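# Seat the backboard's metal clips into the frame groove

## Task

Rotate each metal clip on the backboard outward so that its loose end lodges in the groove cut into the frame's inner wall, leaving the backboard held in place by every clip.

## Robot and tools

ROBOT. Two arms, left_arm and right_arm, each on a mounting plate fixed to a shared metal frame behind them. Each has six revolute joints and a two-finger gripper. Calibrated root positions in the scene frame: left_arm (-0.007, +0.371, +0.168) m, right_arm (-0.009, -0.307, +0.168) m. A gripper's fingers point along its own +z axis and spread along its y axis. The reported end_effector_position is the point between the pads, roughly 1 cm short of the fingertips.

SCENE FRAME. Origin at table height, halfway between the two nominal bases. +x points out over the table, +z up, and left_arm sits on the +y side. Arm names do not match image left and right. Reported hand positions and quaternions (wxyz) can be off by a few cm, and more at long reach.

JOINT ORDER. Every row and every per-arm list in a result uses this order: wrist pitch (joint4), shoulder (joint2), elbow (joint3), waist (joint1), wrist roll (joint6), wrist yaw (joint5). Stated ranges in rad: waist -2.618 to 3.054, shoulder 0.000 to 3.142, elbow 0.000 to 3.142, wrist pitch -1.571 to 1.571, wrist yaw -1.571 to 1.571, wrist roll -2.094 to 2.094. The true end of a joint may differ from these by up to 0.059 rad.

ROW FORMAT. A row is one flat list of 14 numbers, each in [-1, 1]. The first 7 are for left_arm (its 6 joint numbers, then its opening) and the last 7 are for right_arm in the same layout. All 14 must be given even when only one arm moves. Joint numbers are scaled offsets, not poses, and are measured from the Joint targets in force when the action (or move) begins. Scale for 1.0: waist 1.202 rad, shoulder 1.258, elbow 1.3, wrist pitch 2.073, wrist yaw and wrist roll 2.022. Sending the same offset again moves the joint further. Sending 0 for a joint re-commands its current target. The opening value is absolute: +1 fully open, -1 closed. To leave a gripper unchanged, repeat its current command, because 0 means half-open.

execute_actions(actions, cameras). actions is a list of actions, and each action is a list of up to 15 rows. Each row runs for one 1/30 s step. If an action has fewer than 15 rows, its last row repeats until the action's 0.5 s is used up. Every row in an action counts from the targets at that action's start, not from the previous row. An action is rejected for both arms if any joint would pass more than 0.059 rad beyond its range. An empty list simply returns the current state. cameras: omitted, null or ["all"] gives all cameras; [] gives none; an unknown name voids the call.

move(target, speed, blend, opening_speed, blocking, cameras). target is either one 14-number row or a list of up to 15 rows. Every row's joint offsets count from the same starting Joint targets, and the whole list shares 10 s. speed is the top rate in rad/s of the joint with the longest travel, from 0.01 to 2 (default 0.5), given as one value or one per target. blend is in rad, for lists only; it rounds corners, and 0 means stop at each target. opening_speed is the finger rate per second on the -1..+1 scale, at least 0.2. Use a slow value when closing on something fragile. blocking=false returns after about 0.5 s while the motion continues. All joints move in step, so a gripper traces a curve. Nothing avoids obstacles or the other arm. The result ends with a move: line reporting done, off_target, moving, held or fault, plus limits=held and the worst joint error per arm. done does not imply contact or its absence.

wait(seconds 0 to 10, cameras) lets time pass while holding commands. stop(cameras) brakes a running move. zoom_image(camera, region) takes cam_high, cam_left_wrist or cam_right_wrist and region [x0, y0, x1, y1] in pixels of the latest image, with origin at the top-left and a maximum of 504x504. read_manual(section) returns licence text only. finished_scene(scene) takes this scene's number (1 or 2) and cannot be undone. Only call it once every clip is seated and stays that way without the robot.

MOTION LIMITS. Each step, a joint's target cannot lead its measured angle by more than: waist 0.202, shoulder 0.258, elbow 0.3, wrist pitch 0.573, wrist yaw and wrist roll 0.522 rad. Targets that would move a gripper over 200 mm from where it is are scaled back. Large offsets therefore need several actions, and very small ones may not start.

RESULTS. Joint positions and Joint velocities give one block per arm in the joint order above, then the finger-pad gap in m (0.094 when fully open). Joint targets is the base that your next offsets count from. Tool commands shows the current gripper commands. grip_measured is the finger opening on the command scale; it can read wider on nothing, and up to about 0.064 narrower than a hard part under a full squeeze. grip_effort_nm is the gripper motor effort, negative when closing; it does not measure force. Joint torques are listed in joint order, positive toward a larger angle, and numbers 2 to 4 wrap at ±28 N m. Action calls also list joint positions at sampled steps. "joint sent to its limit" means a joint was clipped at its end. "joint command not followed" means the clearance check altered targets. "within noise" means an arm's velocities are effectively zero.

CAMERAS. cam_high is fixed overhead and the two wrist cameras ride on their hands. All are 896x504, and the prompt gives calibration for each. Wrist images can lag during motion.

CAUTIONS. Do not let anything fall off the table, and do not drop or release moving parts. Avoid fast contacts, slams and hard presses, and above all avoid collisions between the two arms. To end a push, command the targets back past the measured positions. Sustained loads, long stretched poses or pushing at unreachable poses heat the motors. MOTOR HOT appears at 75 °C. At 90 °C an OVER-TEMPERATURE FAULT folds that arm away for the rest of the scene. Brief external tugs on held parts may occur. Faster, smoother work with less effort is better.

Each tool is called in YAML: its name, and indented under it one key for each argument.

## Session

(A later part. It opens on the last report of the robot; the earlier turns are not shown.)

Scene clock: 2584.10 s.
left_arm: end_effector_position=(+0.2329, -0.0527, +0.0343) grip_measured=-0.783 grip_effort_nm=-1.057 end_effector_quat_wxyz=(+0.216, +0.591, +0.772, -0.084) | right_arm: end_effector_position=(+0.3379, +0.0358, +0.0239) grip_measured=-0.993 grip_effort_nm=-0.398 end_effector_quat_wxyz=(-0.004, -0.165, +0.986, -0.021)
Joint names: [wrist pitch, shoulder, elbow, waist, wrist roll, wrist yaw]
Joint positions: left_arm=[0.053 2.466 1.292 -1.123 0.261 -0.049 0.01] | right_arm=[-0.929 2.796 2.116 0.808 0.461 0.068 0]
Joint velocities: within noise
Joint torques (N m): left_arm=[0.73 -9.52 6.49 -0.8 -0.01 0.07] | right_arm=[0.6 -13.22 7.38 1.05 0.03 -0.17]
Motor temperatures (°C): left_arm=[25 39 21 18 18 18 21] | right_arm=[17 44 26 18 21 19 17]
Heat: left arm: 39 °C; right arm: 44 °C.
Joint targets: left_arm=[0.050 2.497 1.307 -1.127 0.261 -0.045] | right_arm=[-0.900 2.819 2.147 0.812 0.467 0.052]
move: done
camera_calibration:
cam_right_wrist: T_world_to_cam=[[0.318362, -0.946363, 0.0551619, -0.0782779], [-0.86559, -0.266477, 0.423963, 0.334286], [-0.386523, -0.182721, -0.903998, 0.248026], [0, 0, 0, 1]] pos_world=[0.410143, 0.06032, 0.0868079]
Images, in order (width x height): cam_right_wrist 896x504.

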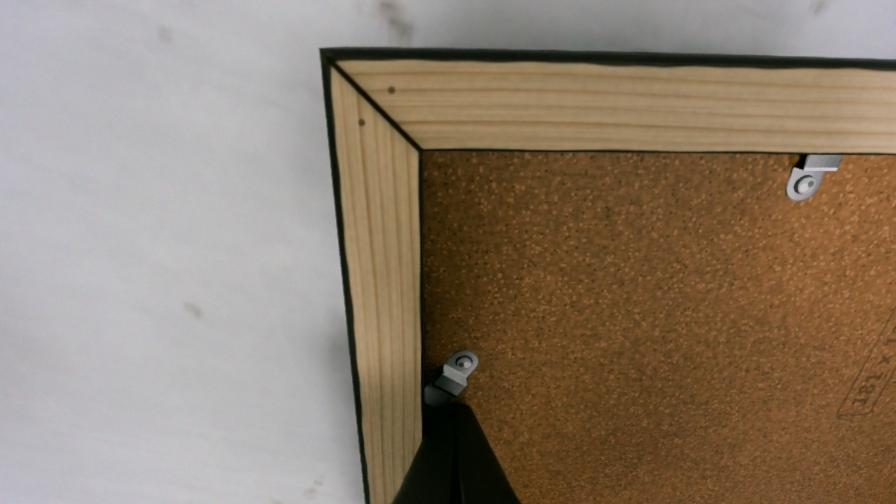

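move:
  target: [0,0,0,0,0,0,-0.85,0.022,0,0,-0.002,0,0,-1]
  speed: 0.04
  cameras: ["cam_right_wrist"]

zoom_image:
  camera: "cam_right_wrist"
  region: [380, 300, 540, 460]

Scene clock: 2593.07 s.
left_arm: end_effector_position=(+0.2329, -0.0527, +0.0343) grip_measured=-0.783 grip_effort_nm=-1.057 end_effector_quat_wxyz=(+0.216, +0.591, +0.772, -0.084) | right_arm: end_effector_position=(+0.3382, +0.0361, +0.0240) grip_measured=-0.993 grip_effort_nm=-0.398 end_effector_quat_wxyz=(-0.003, -0.165, +0.986, -0.020)
Joint names: [wrist pitch, shoulder, elbow, waist, wrist roll, wrist yaw]
Joint positions: left_arm=[0.053 2.466 1.292 -1.123 0.261 -0.049 0.01] | right_arm=[-0.927 2.796 2.116 0.808 0.461 0.068 0]
Joint velocities: within noise
Joint torques (N m): left_arm=[0.74 -9.66 6.58 -0.9 0 0.03] | right_arm=[1.05 -13.29 7.38 0.83 0.03 -0.15]
Motor temperatures (°C): left_arm=[25 39 21 18 18 18 21] | right_arm=[17 43 26 18 21 19 17]
Heat: left arm: 39 °C; right arm: 43 °C.
Joint targets: left_arm=[0.050 2.497 1.307 -1.127 0.261 -0.045] | right_arm=[-0.854 2.819 2.147 0.810 0.467 0.052]
move: off_target (right_arm); right_arm: the wrist pitch is farthest, 0.073 rad from its target
camera_calibration:
cam_right_wrist: T_world_to_cam=[[0.318218, -0.946461, 0.0543056, -0.077981], [-0.866177, -0.266986, 0.422441, 0.33492], [-0.385325, -0.181467, -0.904762, 0.247866], [0, 0, 0, 1]] pos_world=[0.410424, 0.0605925, 0.0870107]
Images, in order (width x height): cam_right_wrist 896x504.

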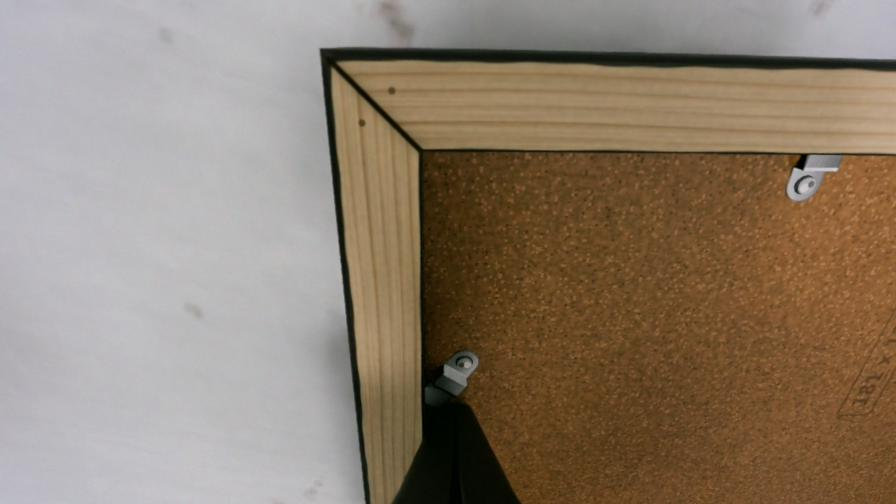

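Scaled by 3.150.

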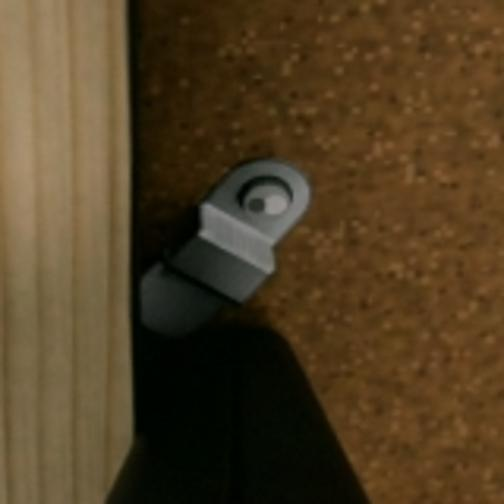

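move:
  target:
    - [0,0,0,0,0,0,-0.85,-0.0439,-0.0898,0,0,0,0,-1]
    - [0,0,0,0,0,0,-0.85,-0.0439,-0.0859,0.0038,-0.0379,0.768,0,-0.46]
  speed: [0.15, 0.8]
  opening_speed: 0.8
  cameras: ["cam_right_wrist"]

Scene clock: 2617.27 s.
left_arm: end_effector_position=(+0.2329, -0.0527, +0.0343) grip_measured=-0.783 grip_effort_nm=-1.053 end_effector_quat_wxyz=(+0.216, +0.591, +0.772, -0.084) | right_arm: end_effector_position=(+0.3588, +0.0321, +0.0487) grip_measured=-0.462 grip_effort_nm=0.066 end_effector_quat_wxyz=(+0.010, +0.589, +0.808, +0.006)
Joint names: [wrist pitch, shoulder, elbow, waist, wrist roll, wrist yaw]
Joint positions: left_arm=[0.053 2.466 1.292 -1.123 0.261 -0.049 0.01] | right_arm=[-0.938 2.746 2.123 0.771 2.013 0.056 0.025]
Joint velocities: within noise
Joint torques (N m): left_arm=[0.75 -9.69 6.58 -0.83 0.02 0.04] | right_arm=[0.32 -18.76 7.42 0.09 0.03 -0.05]
Motor temperatures (°C): left_arm=[25 39 21 18 18 18 21] | right_arm=[18 43 26 18 21 19 17]
Heat: left arm: 39 °C; right arm: 43 °C.
Joint targets: left_arm=[0.050 2.497 1.307 -1.127 0.261 -0.045] | right_arm=[-0.946 2.711 2.152 0.764 2.020 0.052]
move: done
camera_calibration:
cam_right_wrist: T_world_to_cam=[[-0.954408, -0.298447, -0.00585313, 0.349091], [-0.275276, 0.872385, 0.403939, 0.0934986], [-0.115448, 0.387134, -0.914767, 0.162853], [0, 0, 0, 1]] pos_world=[0.377715, -0.0404276, 0.113248]
Images, in order (width x height): cam_right_wrist 896x504.

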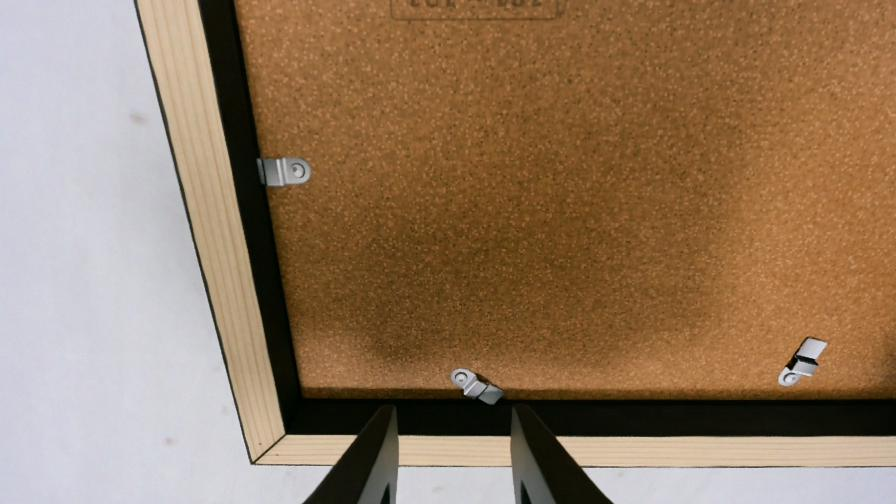

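move:
  target:
    - [0,0,0,0,0,0,-0.85,0.001,-0.0079,-0.0469,0.0025,0,0,-0.46]
    - [0,0,0,0,0,0,-0.85,0.0333,0.0763,-0.0385,0.0025,0,0,-0.46]
  speed: [0.1,0.06]
  cameras: ["cam_right_wrist"]

Scene clock: 2630.57 s.
left_arm: end_effector_position=(+0.2329, -0.0527, +0.0343) grip_measured=-0.783 grip_effort_nm=-1.062 end_effector_quat_wxyz=(+0.216, +0.591, +0.772, -0.084) | right_arm: end_effector_position=(+0.3557, +0.0306, +0.0238) grip_measured=-0.462 grip_effort_nm=0.061 end_effector_quat_wxyz=(+0.009, +0.589, +0.808, +0.004)
Joint names: [wrist pitch, shoulder, elbow, waist, wrist roll, wrist yaw]
Joint positions: left_arm=[0.053 2.466 1.292 -1.123 0.261 -0.049 0.01] | right_arm=[-0.879 2.788 2.103 0.771 2.013 0.056 0.025]
Joint velocities: within noise
Joint torques (N m): left_arm=[0.74 -9.51 6.48 -0.7 -0.01 0.07] | right_arm=[0.41 -13.68 5.08 0.36 0.03 -0.05]
Motor temperatures (°C): left_arm=[25 39 21 18 18 18 21] | right_arm=[17 45 26 18 21 19 17]
Heat: left arm: 39 °C; right arm: 45 °C.
Joint targets: left_arm=[0.050 2.497 1.307 -1.127 0.261 -0.045] | right_arm=[-0.876 2.807 2.102 0.767 2.020 0.052]
move: done
camera_calibration:
cam_right_wrist: T_world_to_cam=[[-0.954594, -0.297904, -0.00174395, 0.345507], [-0.273425, 0.873801, 0.402134, 0.103408], [-0.118273, 0.384351, -0.915579, 0.141384], [0, 0, 0, 1]] pos_world=[0.374815, -0.0417708, 0.088467]
Images, in order (width x height): cam_right_wrist 896x504.

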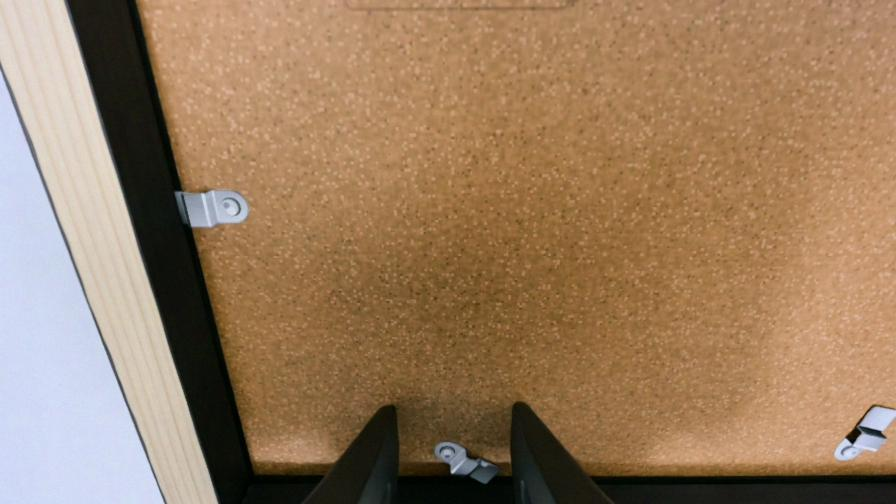

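move:
  target: [0,0,0,0,0,0,-0.85,-0.0164,0.0147,0.0446,0.0258,0.003,0,-0.46]
  speed: 0.04
  cameras: ["cam_right_wrist"]

Scene clock: 2636.37 s.
left_arm: end_effector_position=(+0.2329, -0.0527, +0.0343) grip_measured=-0.783 grip_effort_nm=-1.053 end_effector_quat_wxyz=(+0.216, +0.591, +0.772, -0.084) | right_arm: end_effector_position=(+0.3544, +0.0344, +0.0239) grip_measured=-0.462 grip_effort_nm=0.061 end_effector_quat_wxyz=(+0.010, +0.589, +0.808, +0.001)
Joint names: [wrist pitch, shoulder, elbow, waist, wrist roll, wrist yaw]
Joint positions: left_arm=[0.053 2.466 1.292 -1.123 0.261 -0.049 0.01] | right_arm=[-0.901 2.803 2.133 0.779 2.02 0.058 0.025]
Joint velocities: within noise
Joint torques (N m): left_arm=[0.76 -9.59 6.56 -0.84 0 0.08] | right_arm=[0.28 -13.41 7.19 2.55 0.04 -0.06]
Motor temperatures (°C): left_arm=[25 39 21 18 18 18 21] | right_arm=[17 44 25 18 21 19 17]
Heat: left arm: 39 °C; right arm: 44 °C.
Joint targets: left_arm=[0.050 2.497 1.307 -1.127 0.261 -0.045] | right_arm=[-0.910 2.826 2.160 0.798 2.026 0.052]
move: done
camera_calibration:
cam_right_wrist: T_world_to_cam=[[-0.95419, -0.299192, 0.00233517, 0.345136], [-0.273488, 0.875326, 0.39876, 0.0996974], [-0.12135, 0.379854, -0.917052, 0.141168], [0, 0, 0, 1]] pos_world=[0.373722, -0.0376288, 0.0888968]
Images, in order (width x height): cam_right_wrist 896x504.

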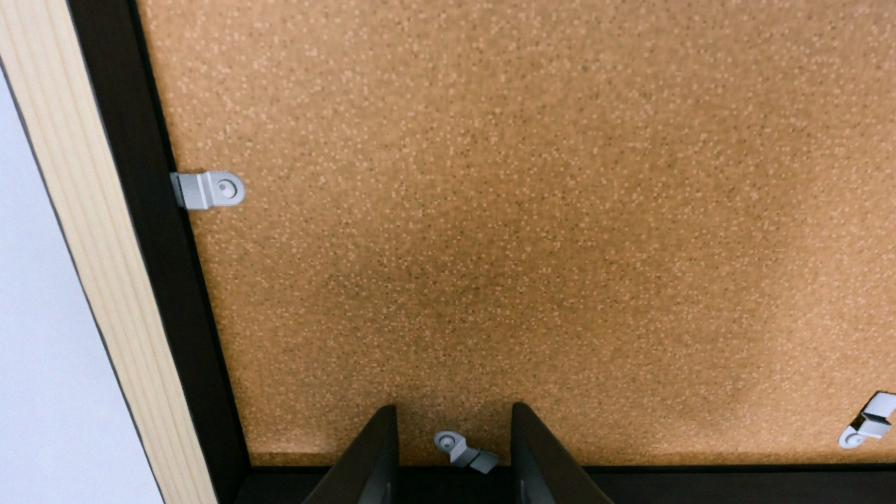

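move:
  target:
    - [0,0,0,0,0,0,-0.85,-0.0193,-0.0882,-0.0323,-0.0275,0,0,-0.46]
    - [0,0,0,0,0,0,-0.85,0.0043,-0.1232,-0.1015,-0.0233,-0.7834,0,-1]
    - [0,0,0,0,0,0,-0.85,0.0323,-0.0374,-0.0846,-0.0233,-0.7834,0,-1]
  speed: [0.15,0.8,0.07]
  opening_speed: 0.8
  cameras: ["cam_right_wrist"]

zoom_image:
  camera: "cam_right_wrist"
  region: [340, 300, 540, 500]

Scene clock: 2700.30 s.
left_arm: end_effector_position=(+0.2329, -0.0527, +0.0343) grip_measured=-0.783 grip_effort_nm=-1.062 end_effector_quat_wxyz=(+0.216, +0.591, +0.772, -0.085) | right_arm: end_effector_position=(+0.3494, +0.0246, +0.0234) grip_measured=-0.993 grip_effort_nm=-0.398 end_effector_quat_wxyz=(+0.006, -0.152, +0.988, -0.006)
Joint names: [wrist pitch, shoulder, elbow, waist, wrist roll, wrist yaw]
Joint positions: left_arm=[0.053 2.466 1.292 -1.123 0.261 -0.049 0.01] | right_arm=[-0.855 2.759 2.04 0.771 0.448 0.056 0]
Joint velocities: within noise
Joint torques (N m): left_arm=[0.76 -9.54 6.45 -0.73 0.01 0.06] | right_arm=[0.47 -13.39 5.74 0.55 -0.11 -0.04]
Motor temperatures (°C): left_arm=[25 39 21 18 18 18 21] | right_arm=[17 46 26 18 21 19 17]
Heat: left arm: 39 °C; right arm: 46 °C.
Joint targets: left_arm=[0.050 2.497 1.307 -1.127 0.260 -0.045] | right_arm=[-0.844 2.779 2.050 0.770 0.442 0.052]
move: done; target 2's new numbers were sent with right_arm's shoulder 0.048 rad from that target
camera_calibration:
cam_right_wrist: T_world_to_cam=[[0.292676, -0.95575, 0.0297144, -0.0826347], [-0.87891, -0.256645, 0.402057, 0.346414], [-0.37664, -0.143789, -0.915132, 0.245822], [0, 0, 0, 1]] pos_world=[0.421239, 0.045274, 0.088137]
Images, in order (width x height): cam_right_wrist 896x504.

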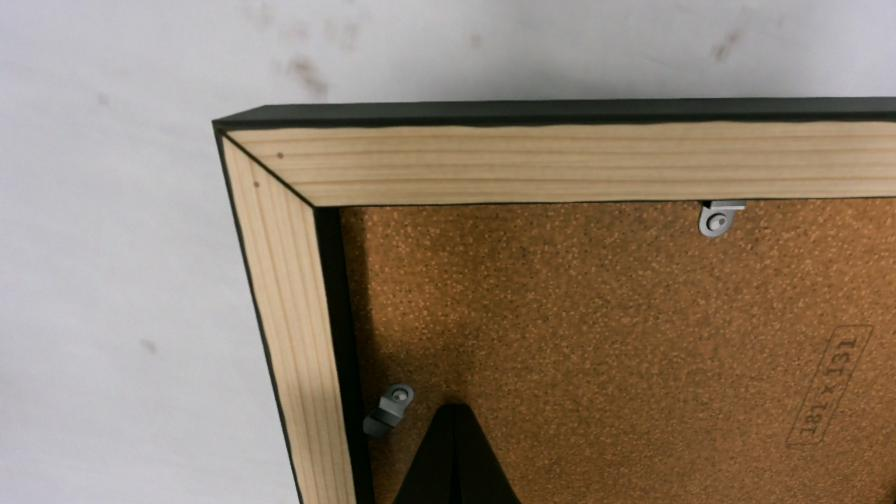

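Scaled by 2.520.

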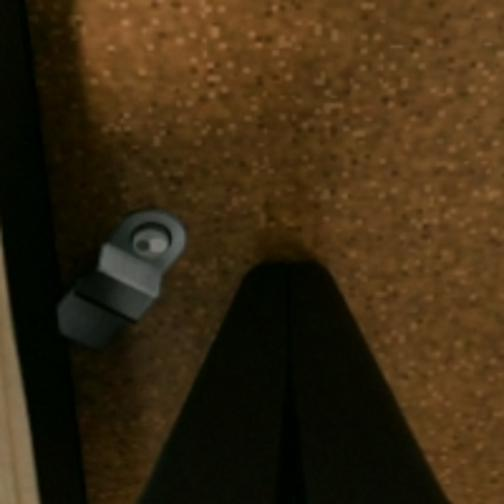

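move:
  target: [0,0,0,0,0,0,-0.85,-0.0135,0.0087,0.0292,0.0449,0.0124,0,-1]
  speed: 0.04
  cameras: ["cam_right_wrist"]

zoom_image:
  camera: "cam_right_wrist"
  region: [340, 300, 540, 500]

Scene clock: 2711.50 s.
left_arm: end_effector_position=(+0.2329, -0.0527, +0.0343) grip_measured=-0.783 grip_effort_nm=-1.053 end_effector_quat_wxyz=(+0.216, +0.591, +0.772, -0.085) | right_arm: end_effector_position=(+0.3379, +0.0363, +0.0240) grip_measured=-0.993 grip_effort_nm=-0.398 end_effector_quat_wxyz=(+0.004, -0.164, +0.986, -0.011)
Joint names: [wrist pitch, shoulder, elbow, waist, wrist roll, wrist yaw]
Joint positions: left_arm=[0.053 2.466 1.292 -1.123 0.261 -0.049 0.01] | right_arm=[-0.874 2.769 2.059 0.806 0.46 0.062 0]
Joint velocities: within noise
Joint torques (N m): left_arm=[0.75 -9.51 6.57 -0.8 0.02 0.04] | right_arm=[0.38 -13.33 7.19 2.36 0.03 -0.11]
Motor temperatures (°C): left_arm=[25 39 21 18 18 18 21] | right_arm=[17 45 25 18 21 19 17]
Heat: left arm: 39 °C; right arm: 45 °C.
Joint targets: left_arm=[0.050 2.497 1.307 -1.127 0.261 -0.045] | right_arm=[-0.871 2.790 2.088 0.824 0.467 0.052]
move: done
camera_calibration:
cam_right_wrist: T_world_to_cam=[[0.315977, -0.947989, 0.0384141, -0.0765197], [-0.87161, -0.274049, 0.40644, 0.337177], [-0.374773, -0.161908, -0.91287, 0.243722], [0, 0, 0, 1]] pos_world=[0.409406, 0.0593237, 0.088384]
Images, in order (width x height): cam_right_wrist 896x504.

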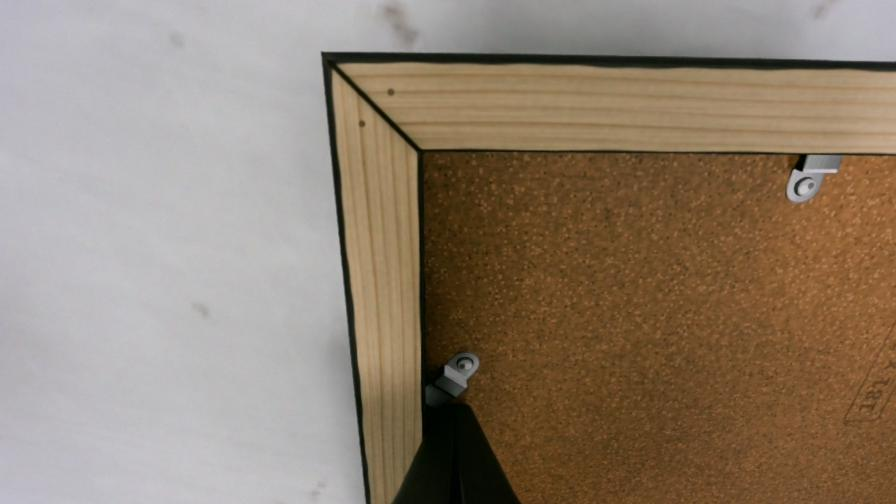

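Scaled by 2.520.

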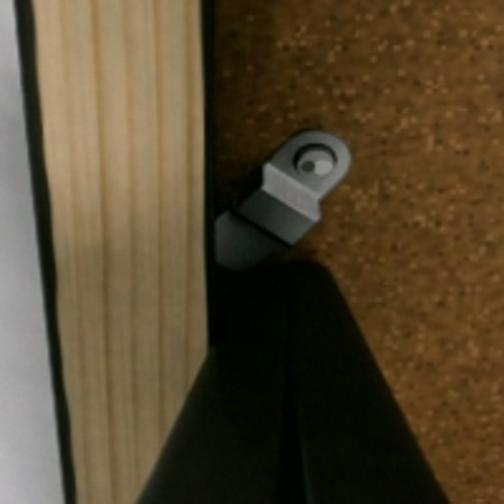

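move:
  target: [0,0,0,0,0,0,-0.85,0.0101,-0.004,-0.01,-0.037,-0.006,0,-1]
  speed: 0.05
  cameras: ["cam_right_wrist"]

zoom_image:
  camera: "cam_right_wrist"
  region: [340, 300, 540, 500]

Scene clock: 2729.00 s.
left_arm: end_effector_position=(+0.2330, -0.0526, +0.0343) grip_measured=-0.783 grip_effort_nm=-1.053 end_effector_quat_wxyz=(+0.216, +0.591, +0.772, -0.084) | right_arm: end_effector_position=(+0.3419, +0.0332, +0.0236) grip_measured=-0.993 grip_effort_nm=-0.398 end_effector_quat_wxyz=(+0.001, -0.157, +0.988, -0.004)
Joint names: [wrist pitch, shoulder, elbow, waist, wrist roll, wrist yaw]
Joint positions: left_arm=[0.053 2.466 1.292 -1.123 0.261 -0.05 0.01] | right_arm=[-0.871 2.769 2.059 0.791 0.46 0.048 0]
Joint velocities: within noise
Joint torques (N m): left_arm=[0.75 -9.47 6.49 -0.75 0.01 0.06] | right_arm=[0.59 -13.81 6.16 -0.36 -0.1 0.03]
Motor temperatures (°C): left_arm=[25 39 21 18 18 18 21] | right_arm=[17 44 26 18 21 19 17]
Heat: left arm: 39 °C; right arm: 44 °C.
Joint targets: left_arm=[0.050 2.497 1.307 -1.127 0.261 -0.046] | right_arm=[-0.850 2.785 2.075 0.780 0.455 0.052]
move: done
camera_calibration:
cam_right_wrist: T_world_to_cam=[[0.301201, -0.953234, 0.0249638, -0.0751302], [-0.872599, -0.264977, 0.410315, 0.339926], [-0.384512, -0.145371, -0.911602, 0.247077], [0, 0, 0, 1]] pos_world=[0.414252, 0.0543736, 0.0876342]
Images, in order (width x height): cam_right_wrist 896x504.

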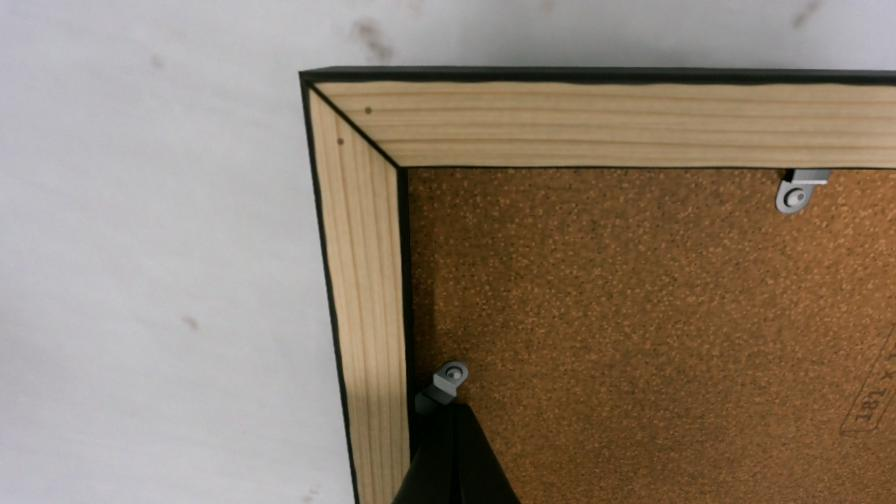

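Scaled by 2.520.

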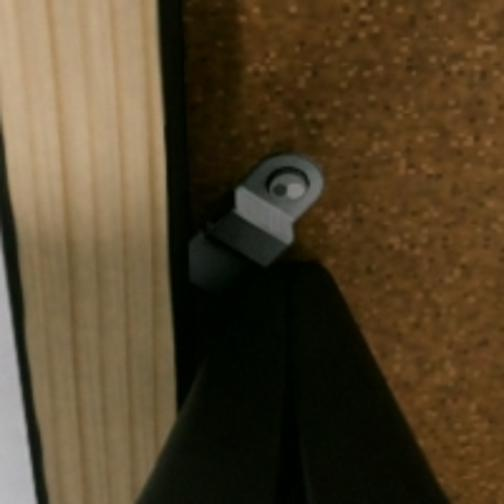

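move:
  target: [0,0,0,0,0,0,-0.85,-0.0145,0.0183,0.0454,0.0291,0.004,0,-1]
  speed: 0.04
  cameras: ["cam_right_wrist"]

zoom_image:
  camera: "cam_right_wrist"
  region: [340, 300, 540, 500]

Scene clock: 2735.57 s.
left_arm: end_effector_position=(+0.2330, -0.0526, +0.0343) grip_measured=-0.783 grip_effort_nm=-1.053 end_effector_quat_wxyz=(+0.216, +0.591, +0.772, -0.084) | right_arm: end_effector_position=(+0.3412, +0.0363, +0.0239) grip_measured=-0.993 grip_effort_nm=-0.398 end_effector_quat_wxyz=(-0.001, -0.161, +0.987, -0.010)
Joint names: [wrist pitch, shoulder, elbow, waist, wrist roll, wrist yaw]
Joint positions: left_arm=[0.053 2.466 1.292 -1.123 0.261 -0.05 0.01] | right_arm=[-0.904 2.788 2.101 0.799 0.46 0.054 0]
Joint velocities: within noise
Joint torques (N m): left_arm=[0.75 -9.65 6.39 -0.9 0.02 0.04] | right_arm=[0.59 -13.53 7.54 2.25 -0.01 -0.02]
Motor temperatures (°C): left_arm=[25 39 21 18 18 18 21] | right_arm=[17 43 26 18 21 19 17]
Heat: left arm: 39 °C; right arm: 43 °C.
Joint targets: left_arm=[0.050 2.497 1.307 -1.127 0.261 -0.046] | right_arm=[-0.881 2.808 2.134 0.815 0.463 0.052]
move: done
camera_calibration:
cam_right_wrist: T_world_to_cam=[[0.309003, -0.950424, 0.0347914, -0.0749783], [-0.869068, -0.267315, 0.41625, 0.338724], [-0.386314, -0.158859, -0.908585, 0.248583], [0, 0, 0, 1]] pos_world=[0.413573, 0.0587743, 0.0874738]
Images, in order (width x height): cam_right_wrist 896x504.

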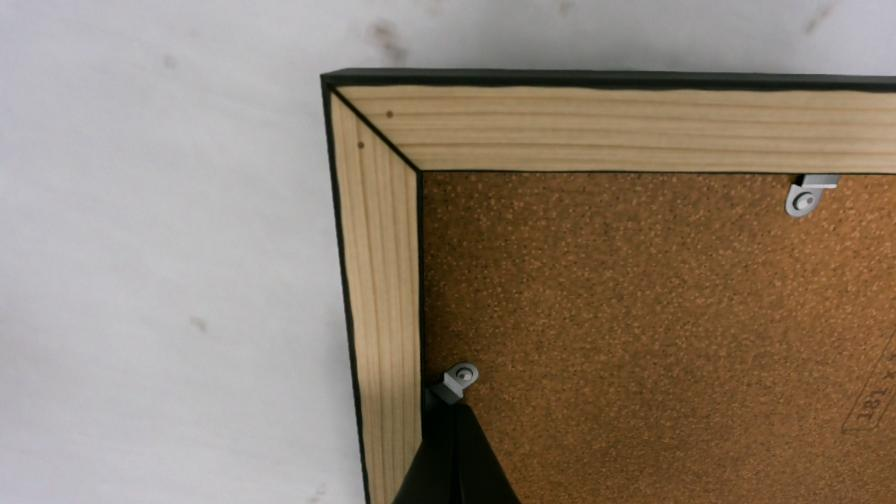

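Scaled by 2.520.

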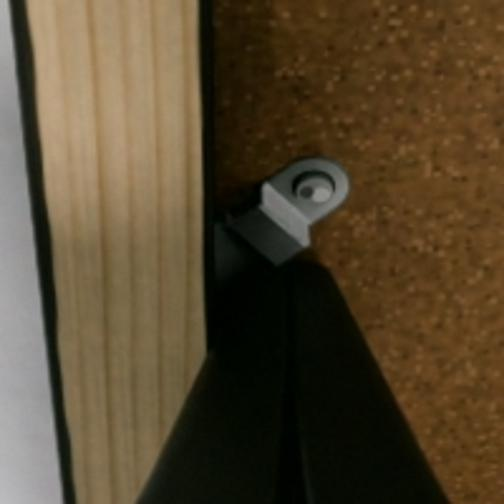

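move:
  target:
    - [0,0,0,0,0,0,-0.85,0,0,0,-0.0266,0,0,-1]
    - [0,0,0,0,0,0,-0.85,-0.0058,0.0111,0.0231,0,0,0,-1]
  speed: 0.05
  cameras: ["cam_right_wrist"]

zoom_image:
  camera: "cam_right_wrist"
  region: [340, 300, 540, 500]

Scene clock: 2743.53 s.
left_arm: end_effector_position=(+0.2330, -0.0526, +0.0343) grip_measured=-0.783 grip_effort_nm=-1.057 end_effector_quat_wxyz=(+0.216, +0.591, +0.772, -0.084) | right_arm: end_effector_position=(+0.3415, +0.0365, +0.0239) grip_measured=-0.993 grip_effort_nm=-0.398 end_effector_quat_wxyz=(-0.006, -0.161, +0.987, -0.012)
Joint names: [wrist pitch, shoulder, elbow, waist, wrist roll, wrist yaw]
Joint positions: left_arm=[0.053 2.466 1.292 -1.123 0.261 -0.05 0.01] | right_arm=[-0.929 2.802 2.129 0.798 0.46 0.053 0]
Joint velocities: within noise
Joint torques (N m): left_arm=[0.74 -9.57 6.6 -0.79 0.04 0.03] | right_arm=[0.7 -13.6 7.6 2.22 -0.02 -0.02]
Motor temperatures (°C): left_arm=[25 39 21 18 18 18 21] | right_arm=[17 42 26 18 21 19 17]
Heat: left arm: 39 °C; right arm: 42 °C.
Joint targets: left_arm=[0.050 2.497 1.307 -1.127 0.261 -0.046] | right_arm=[-0.892 2.822 2.164 0.815 0.463 0.052]
move: done
camera_calibration:
cam_right_wrist: T_world_to_cam=[[0.309274, -0.950176, 0.0389171, -0.0751244], [-0.865993, -0.264492, 0.424382, 0.337701], [-0.392945, -0.164953, -0.904646, 0.251176], [0, 0, 0, 1]] pos_world=[0.414379, 0.0593698, 0.0868344]
Images, in order (width x height): cam_right_wrist 896x504.

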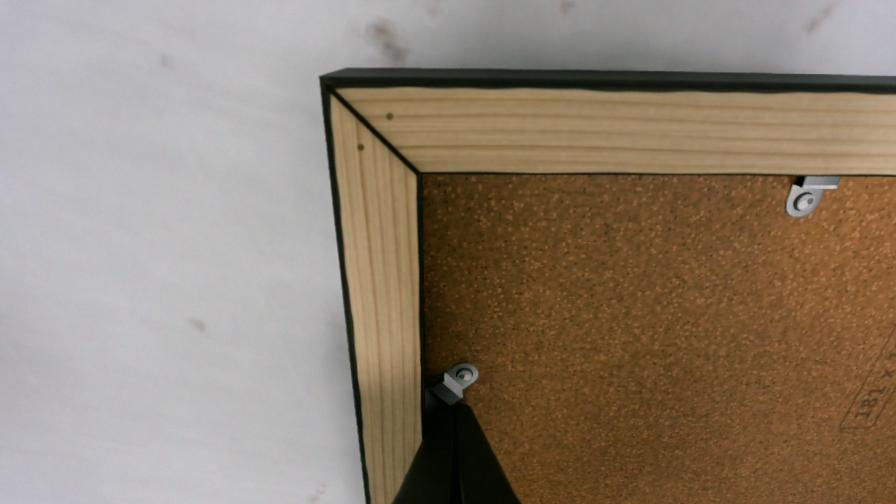

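Scaled by 2.520.

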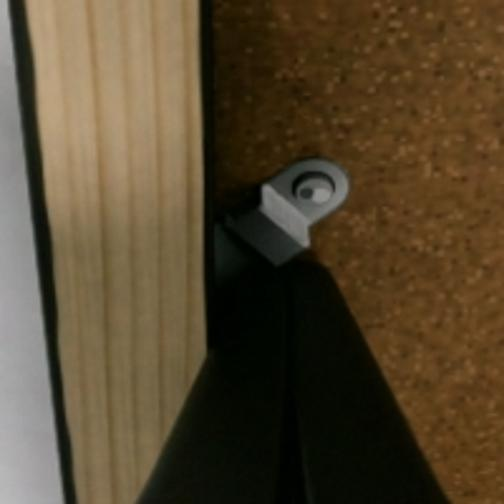

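move:
  target:
    - [0,0,0,0,0,0,-0.85,0.004,0,0,-0.033,0,0,-1]
  speed: 0.05
  cameras: ["cam_right_wrist"]

zoom_image:
  camera: "cam_right_wrist"
  region: [340, 300, 540, 500]

Scene clock: 2748.83 s.
left_arm: end_effector_position=(+0.2336, -0.0523, +0.0344) grip_measured=-0.783 grip_effort_nm=-1.062 end_effector_quat_wxyz=(+0.217, +0.591, +0.773, -0.082) | right_arm: end_effector_position=(+0.3435, +0.0350, +0.0241) grip_measured=-0.993 grip_effort_nm=-0.398 end_effector_quat_wxyz=(-0.009, -0.156, +0.988, -0.007)
Joint names: [wrist pitch, shoulder, elbow, waist, wrist roll, wrist yaw]
Joint positions: left_arm=[0.053 2.466 1.292 -1.123 0.261 -0.054 0.01] | right_arm=[-0.929 2.802 2.131 0.788 0.46 0.039 0]
Joint velocities: within noise
Joint torques (N m): left_arm=[0.71 -9.58 6.49 -0.77 0.05 0.09] | right_arm=[0.79 -13.65 7.53 -0.51 -0.01 0.12]
Motor temperatures (°C): left_arm=[25 39 21 18 18 18 21] | right_arm=[17 42 26 18 21 19 17]
Heat: left arm: 39 °C; right arm: 42 °C.
Joint targets: left_arm=[0.050 2.497 1.307 -1.127 0.261 -0.046] | right_arm=[-0.884 2.822 2.164 0.775 0.463 0.052]
move: off_target (right_arm); right_arm: the wrist pitch is farthest, 0.045 rad from its target
camera_calibration:
cam_right_wrist: T_world_to_cam=[[0.299793, -0.953643, 0.0262705, -0.0734523], [-0.864784, -0.260025, 0.429577, 0.338258], [-0.402832, -0.151502, -0.902648, 0.254703], [0, 0, 0, 1]] pos_world=[0.417143, 0.0564961, 0.0865293]
Images, in order (width x height): cam_right_wrist 896x504.

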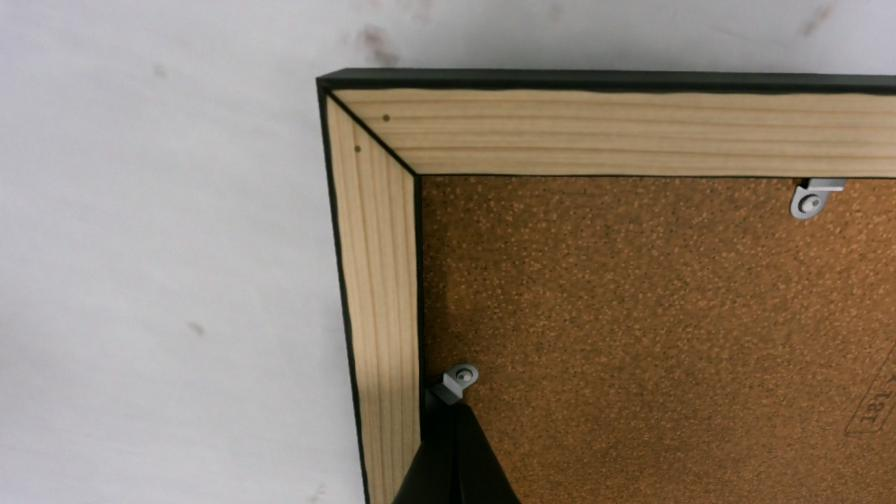

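Scaled by 2.520.

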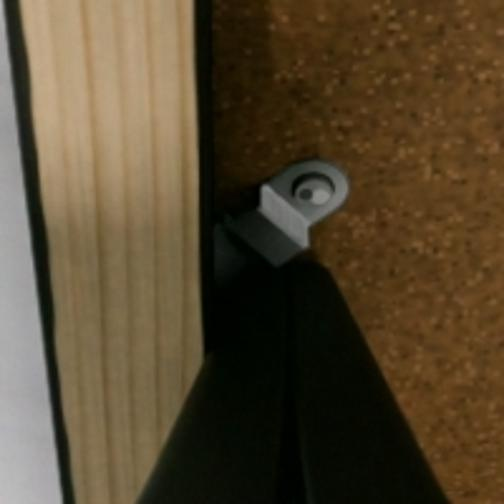

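move:
  target:
    - [0,0,0,0,0,0,-0.85,-0.0077,-0.0493,-0.0538,-0.0067,0,0,-1]
    - [0,0,0,0,0,0,-0.85,-0.0289,-0.0962,-0.0562,-0.0067,0,0,-1]
    - [0,0,0,0,0,0,-0.85,-0.0289,-0.0962,-0.0562,-0.0067,0.770,0,-0.5]
    - [0,0,0,0,0,0,-0.85,0.0039,-0.0119,-0.0477,-0.0067,0.770,0,-0.5]
  speed: [0.1,0.15,0.8,0.07]
  opening_speed: 0.8
  cameras: ["cam_right_wrist"]

Scene clock: 2766.30 s.
left_arm: end_effector_position=(+0.2336, -0.0523, +0.0344) grip_measured=-0.783 grip_effort_nm=-1.057 end_effector_quat_wxyz=(+0.217, +0.591, +0.773, -0.082) | right_arm: end_effector_position=(+0.3528, +0.0315, +0.0237) grip_measured=-0.502 grip_effort_nm=0.061 end_effector_quat_wxyz=(+0.001, +0.589, +0.808, +0.003)
Joint names: [wrist pitch, shoulder, elbow, waist, wrist roll, wrist yaw]
Joint positions: left_arm=[0.053 2.466 1.292 -1.123 0.261 -0.054 0.01] | right_arm=[-0.884 2.788 2.101 0.771 2.013 0.041 0.023]
Joint velocities: within noise
Joint torques (N m): left_arm=[0.74 -9.61 6.53 -0.79 0.03 0.1] | right_arm=[0.46 -13.57 5.22 0.34 0.04 0.07]
Motor temperatures (°C): left_arm=[25 39 21 18 18 18 21] | right_arm=[17 43 25 18 21 19 17]
Heat: left arm: 39 °C; right arm: 43 °C.
Joint targets: left_arm=[0.050 2.497 1.307 -1.127 0.261 -0.046] | right_arm=[-0.876 2.807 2.102 0.767 2.019 0.052]
move: done; target 3's new numbers were sent with right_arm's shoulder 0.039 rad from that target
camera_calibration:
cam_right_wrist: T_world_to_cam=[[-0.954209, -0.298987, 0.00954253, 0.342612], [-0.26866, 0.870576, 0.412213, 0.100051], [-0.131554, 0.390774, -0.911037, 0.144971], [0, 0, 0, 1]] pos_world=[0.372875, -0.0413161, 0.0875622]
Images, in order (width x height): cam_right_wrist 896x504.

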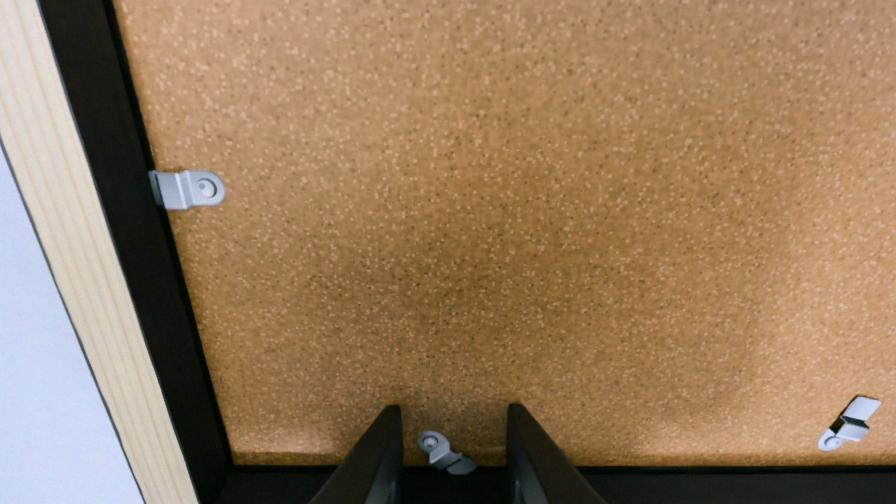

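move:
  target: [0,0,0,0,0,0,-0.85,-0.0169,0.0199,0.0508,0.0258,0.003,0,-0.5]
  speed: 0.05
  cameras: ["cam_right_wrist"]

Scene clock: 2776.23 s.
left_arm: end_effector_position=(+0.2336, -0.0523, +0.0344) grip_measured=-0.783 grip_effort_nm=-1.057 end_effector_quat_wxyz=(+0.217, +0.591, +0.773, -0.082) | right_arm: end_effector_position=(+0.3522, +0.0335, +0.0239) grip_measured=-0.502 grip_effort_nm=0.061 end_effector_quat_wxyz=(+0.008, +0.588, +0.809, -0.004)
Joint names: [wrist pitch, shoulder, elbow, waist, wrist roll, wrist yaw]
Joint positions: left_arm=[0.053 2.466 1.292 -1.123 0.261 -0.054 0.01] | right_arm=[-0.916 2.807 2.14 0.78 2.02 0.057 0.023]
Joint velocities: within noise
Joint torques (N m): left_arm=[0.74 -9.5 6.42 -0.96 0.04 0.11] | right_arm=[0.41 -13.19 7.12 2.43 0.02 -0.05]
Motor temperatures (°C): left_arm=[25 39 21 18 18 18 21] | right_arm=[17 43 25 18 21 19 17]
Heat: left arm: 39 °C; right arm: 43 °C.
Joint targets: left_arm=[0.050 2.497 1.307 -1.127 0.261 -0.046] | right_arm=[-0.911 2.832 2.168 0.798 2.026 0.052]
move: done
camera_calibration:
cam_right_wrist: T_world_to_cam=[[-0.953519, -0.301034, 0.0134023, 0.342387], [-0.271543, 0.877686, 0.394883, 0.0993018], [-0.130636, 0.372889, -0.918634, 0.144769], [0, 0, 0, 1]] pos_world=[0.37235, -0.0380681, 0.0891884]
Images, in order (width x height): cam_right_wrist 896x504.

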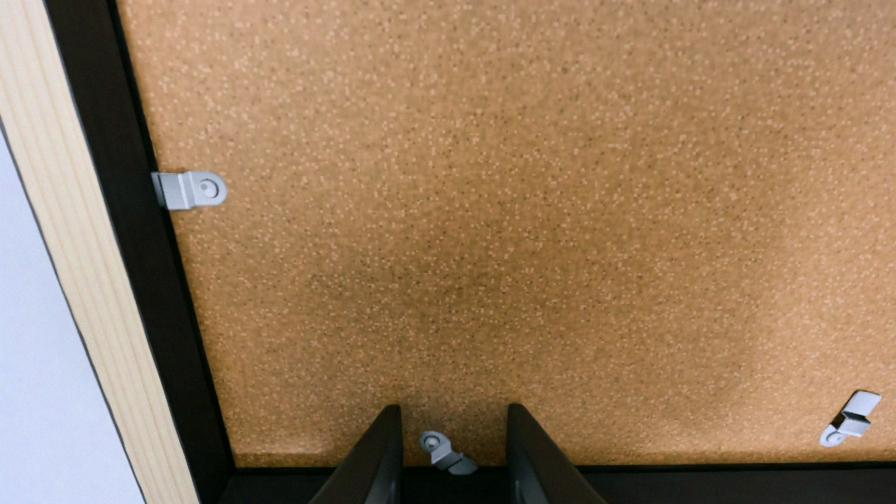

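move:
  target: [0,0,0,0,0,0,-0.85,0.0087,0.002,0.0039,0,0.0,0,-0.5]
  speed: 0.05
  cameras: ["cam_right_wrist"]

Scene clock: 2782.00 s.
left_arm: end_effector_position=(+0.2336, -0.0523, +0.0344) grip_measured=-0.783 grip_effort_nm=-1.053 end_effector_quat_wxyz=(+0.217, +0.591, +0.773, -0.082) | right_arm: end_effector_position=(+0.3528, +0.0338, +0.0238) grip_measured=-0.502 grip_effort_nm=0.066 end_effector_quat_wxyz=(+0.009, +0.588, +0.809, -0.004)
Joint names: [wrist pitch, shoulder, elbow, waist, wrist roll, wrist yaw]
Joint positions: left_arm=[0.053 2.466 1.292 -1.123 0.261 -0.054 0.01] | right_arm=[-0.917 2.809 2.144 0.78 2.02 0.058 0.023]
Joint velocities: within noise
Joint torques (N m): left_arm=[0.77 -9.47 6.57 -0.72 -0.01 0.09] | right_arm=[0.61 -13.12 7.27 2.41 0.02 -0.06]
Motor temperatures (°C): left_arm=[25 39 21 18 18 18 21] | right_arm=[17 42 25 18 21 19 17]
Heat: left arm: 39 °C; right arm: 42 °C.
Joint targets: left_arm=[0.050 2.497 1.307 -1.127 0.261 -0.046] | right_arm=[-0.893 2.834 2.174 0.798 2.026 0.052]
move: done
camera_calibration:
cam_right_wrist: T_world_to_cam=[[-0.953666, -0.300633, 0.0118638, 0.343134], [-0.271814, 0.877813, 0.394413, 0.099318], [-0.128988, 0.372913, -0.918857, 0.144128], [0, 0, 0, 1]] pos_world=[0.372822, -0.0377727, 0.0891901]
Images, in order (width x height): cam_right_wrist 896x504.

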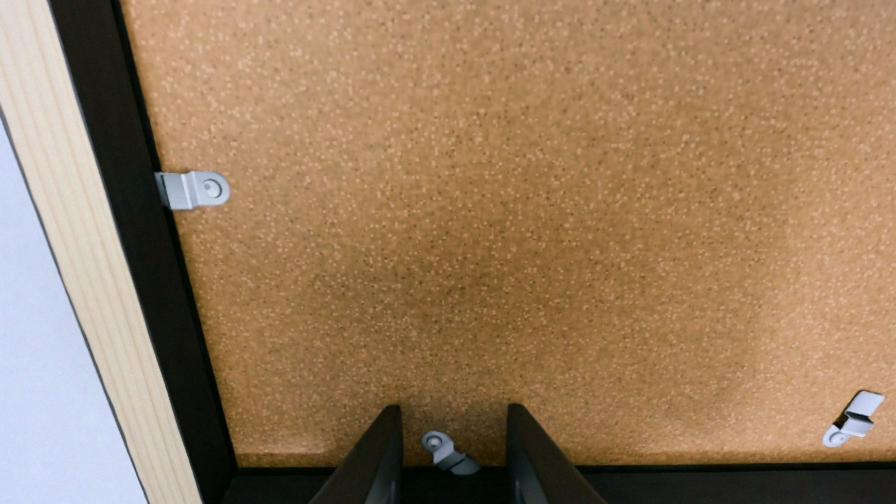

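move:
  target:
    - [0,0,0,0,0,0,-0.85,0,0.0,0,-0.0141,0.0,0,-0.5]
    - [0,0,0,0,0,0,-0.85,0,0.0,0,-0.002,0.0,0,-0.5]
  speed: 0.05
  cameras: ["cam_right_wrist"]

Scene clock: 2787.07 s.
left_arm: end_effector_position=(+0.2336, -0.0523, +0.0344) grip_measured=-0.783 grip_effort_nm=-1.053 end_effector_quat_wxyz=(+0.217, +0.591, +0.773, -0.082) | right_arm: end_effector_position=(+0.3528, +0.0338, +0.0238) grip_measured=-0.502 grip_effort_nm=0.056 end_effector_quat_wxyz=(+0.009, +0.588, +0.809, -0.004)
Joint names: [wrist pitch, shoulder, elbow, waist, wrist roll, wrist yaw]
Joint positions: left_arm=[0.053 2.466 1.292 -1.123 0.261 -0.054 0.01] | right_arm=[-0.917 2.809 2.144 0.78 2.02 0.058 0.023]
Joint velocities: within noise
Joint torques (N m): left_arm=[0.75 -9.48 6.63 -0.77 0.04 0.07] | right_arm=[0.6 -13.14 7.28 2.24 0.01 -0.06]
Motor temperatures (°C): left_arm=[25 39 21 18 18 18 21] | right_arm=[17 42 26 18 21 19 17]
Heat: left arm: 39 °C; right arm: 42 °C.
Joint targets: left_arm=[0.050 2.497 1.307 -1.127 0.261 -0.046] | right_arm=[-0.893 2.834 2.173 0.796 2.025 0.052]
move: done
camera_calibration:
cam_right_wrist: T_world_to_cam=[[-0.953666, -0.300633, 0.0118638, 0.343134], [-0.271814, 0.877813, 0.394413, 0.099318], [-0.128988, 0.372913, -0.918857, 0.144128], [0, 0, 0, 1]] pos_world=[0.372822, -0.0377727, 0.0891901]
Images, in order (width x height): cam_right_wrist 896x504.

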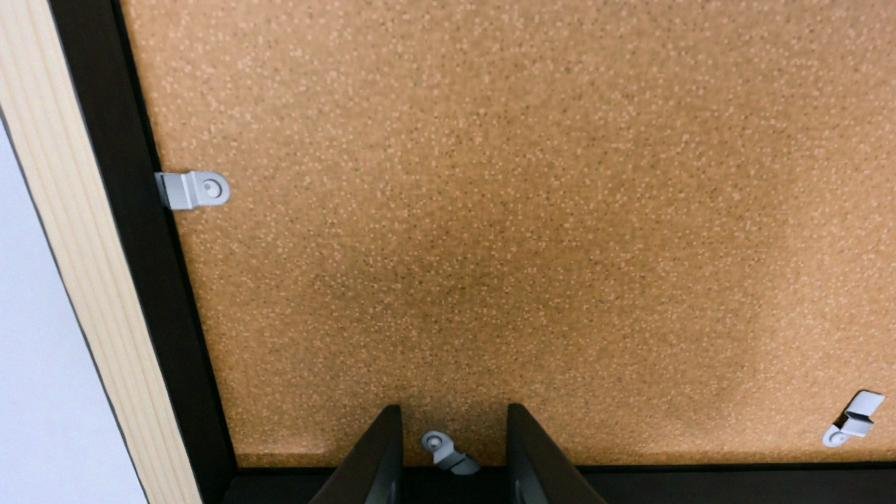

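move:
  target: [0,0,0,0,0,0,-0.85,0,0.0,0,0,0,0,-0.93]
  speed: 0.03
  opening_speed: 0.3
  cameras: ["cam_right_wrist"]

zoom_image:
  camera: "cam_right_wrist"
  region: [360, 390, 560, 504]

Scene clock: 2795.13 s.
left_arm: end_effector_position=(+0.2336, -0.0523, +0.0344) grip_measured=-0.783 grip_effort_nm=-1.062 end_effector_quat_wxyz=(+0.217, +0.591, +0.773, -0.082) | right_arm: end_effector_position=(+0.3554, +0.0350, +0.0245) grip_measured=-0.926 grip_effort_nm=-0.242 end_effector_quat_wxyz=(+0.012, +0.588, +0.809, +0.001)
Joint names: [wrist pitch, shoulder, elbow, waist, wrist roll, wrist yaw]
Joint positions: left_arm=[0.053 2.466 1.292 -1.123 0.261 -0.054 0.01] | right_arm=[-0.91 2.809 2.147 0.78 2.021 0.062 0.003]
Joint velocities: within noise
Joint torques (N m): left_arm=[0.75 -9.61 6.57 -0.73 0 0.14] | right_arm=[0.55 -13.19 7.1 2.19 0.01 -0.12]
Motor temperatures (°C): left_arm=[25 39 21 18 18 18 21] | right_arm=[17 43 26 18 21 19 17]
Heat: left arm: 39 °C; right arm: 43 °C.
Joint targets: left_arm=[0.050 2.497 1.307 -1.127 0.261 -0.046] | right_arm=[-0.893 2.834 2.174 0.796 2.026 0.052]
move: done
camera_calibration:
cam_right_wrist: T_world_to_cam=[[-0.953965, -0.299916, 0.000943947, 0.346299], [-0.275211, 0.876625, 0.3947, 0.0998787], [-0.119205, 0.37627, -0.918809, 0.140964], [0, 0, 0, 1]] pos_world=[0.374648, -0.0367358, 0.0897698]
Images, in order (width x height): cam_right_wrist 896x504.

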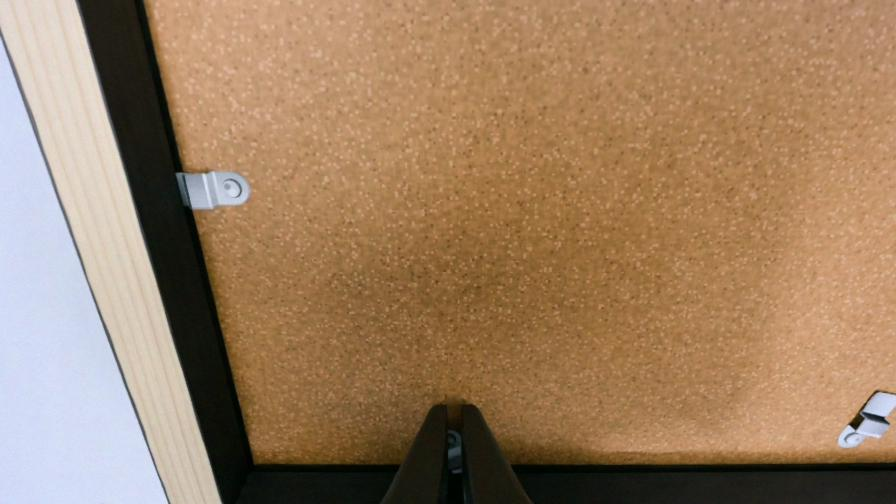

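Scaled by 2.520.

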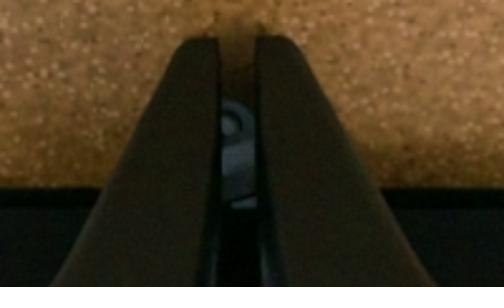

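move:
  target: [0,0,0,0,0,0,-0.85,0,0.0,0,0,0,0,-1]
  speed: 0.03
  opening_speed: 0.3
  cameras: []

move:
  target: [0,0,0,0,0,0,-0.85,0,0.0,0,0,0,0,-0.65]
  speed: 0.03
  opening_speed: 0.5
  cameras: ["cam_right_wrist"]

zoom_image:
  camera: "cam_right_wrist"
  region: [360, 390, 560, 504]

Scene clock: 2801.77 s.
left_arm: end_effector_position=(+0.2337, -0.0523, +0.0344) grip_measured=-0.783 grip_effort_nm=-1.057 end_effector_quat_wxyz=(+0.217, +0.591, +0.773, -0.082) | right_arm: end_effector_position=(+0.3546, +0.0350, +0.0248) grip_measured=-0.993 grip_effort_nm=-0.398 end_effector_quat_wxyz=(+0.012, +0.588, +0.809, -0.001)
Joint names: [wrist pitch, shoulder, elbow, waist, wrist roll, wrist yaw]
Joint positions: left_arm=[0.053 2.466 1.292 -1.123 0.261 -0.054 0.01] | right_arm=[-0.914 2.809 2.148 0.781 2.021 0.063 0]
Joint velocities: within noise
Joint torques (N m): left_arm=[0.74 -9.47 6.67 -0.75 0.03 0.06] | right_arm=[0.59 -13.18 6.99 2.02 0.01 -0.12]
Motor temperatures (°C): left_arm=[25 39 21 18 18 18 21] | right_arm=[17 43 26 18 21 19 17]
Heat: left arm: 39 °C; right arm: 43 °C.
Joint targets: left_arm=[0.050 2.497 1.307 -1.127 0.261 -0.046] | right_arm=[-0.893 2.834 2.174 0.796 2.026 0.052]
move: done
No camera images: "cameras" was empty.

Scene clock: 2802.67 s.
left_arm: end_effector_position=(+0.2337, -0.0523, +0.0344) grip_measured=-0.783 grip_effort_nm=-1.057 end_effector_quat_wxyz=(+0.217, +0.591, +0.773, -0.082) | right_arm: end_effector_position=(+0.3545, +0.0349, +0.0237) grip_measured=-0.652 grip_effort_nm=0.071 end_effector_quat_wxyz=(+0.012, +0.588, +0.809, -0.001)
Joint names: [wrist pitch, shoulder, elbow, waist, wrist roll, wrist yaw]
Joint positions: left_arm=[0.053 2.466 1.292 -1.123 0.261 -0.054 0.01] | right_arm=[-0.913 2.811 2.148 0.781 2.021 0.063 0.016]
Joint velocities: within noise
Joint torques (N m): left_arm=[0.75 -9.66 6.53 -0.81 0.01 0.08] | right_arm=[0.56 -13.37 7.01 2.06 0.01 -0.11]
Motor temperatures (°C): left_arm=[25 39 21 18 18 18 21] | right_arm=[17 43 26 18 21 19 17]
Heat: left arm: 39 °C; right arm: 43 °C.
Joint targets: left_arm=[0.050 2.497 1.307 -1.127 0.261 -0.046] | right_arm=[-0.893 2.834 2.174 0.796 2.026 0.052]
move: done
camera_calibration:
cam_right_wrist: T_world_to_cam=[[-0.95357, -0.301142, 0.00414931, 0.345162], [-0.275379, 0.877405, 0.392844, 0.100134], [-0.121942, 0.373461, -0.919596, 0.141339], [0, 0, 0, 1]] pos_world=[0.373946, -0.0367001, 0.0892052]
Images, in order (width x height): cam_right_wrist 896x504.

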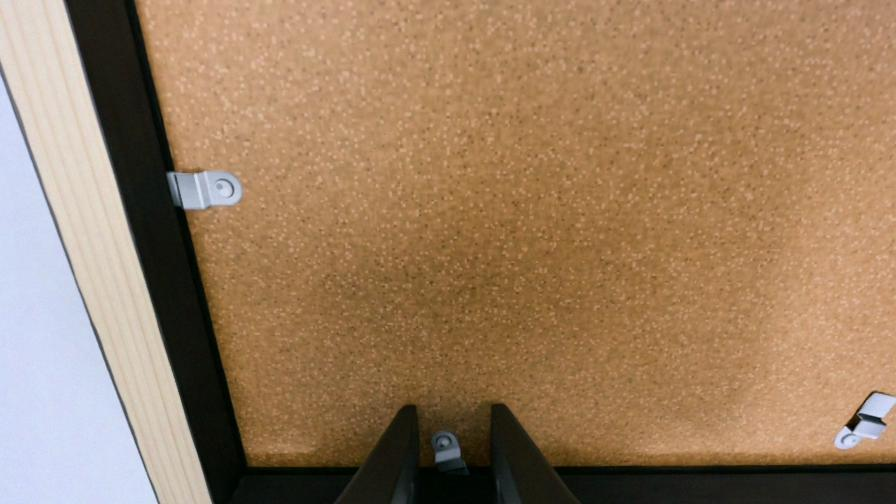

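Scaled by 2.520.

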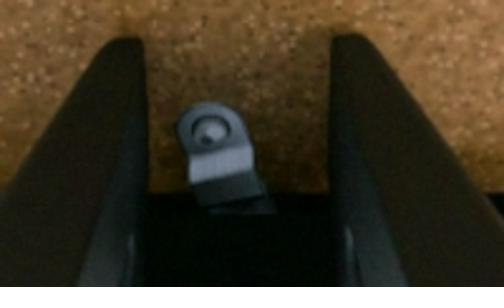

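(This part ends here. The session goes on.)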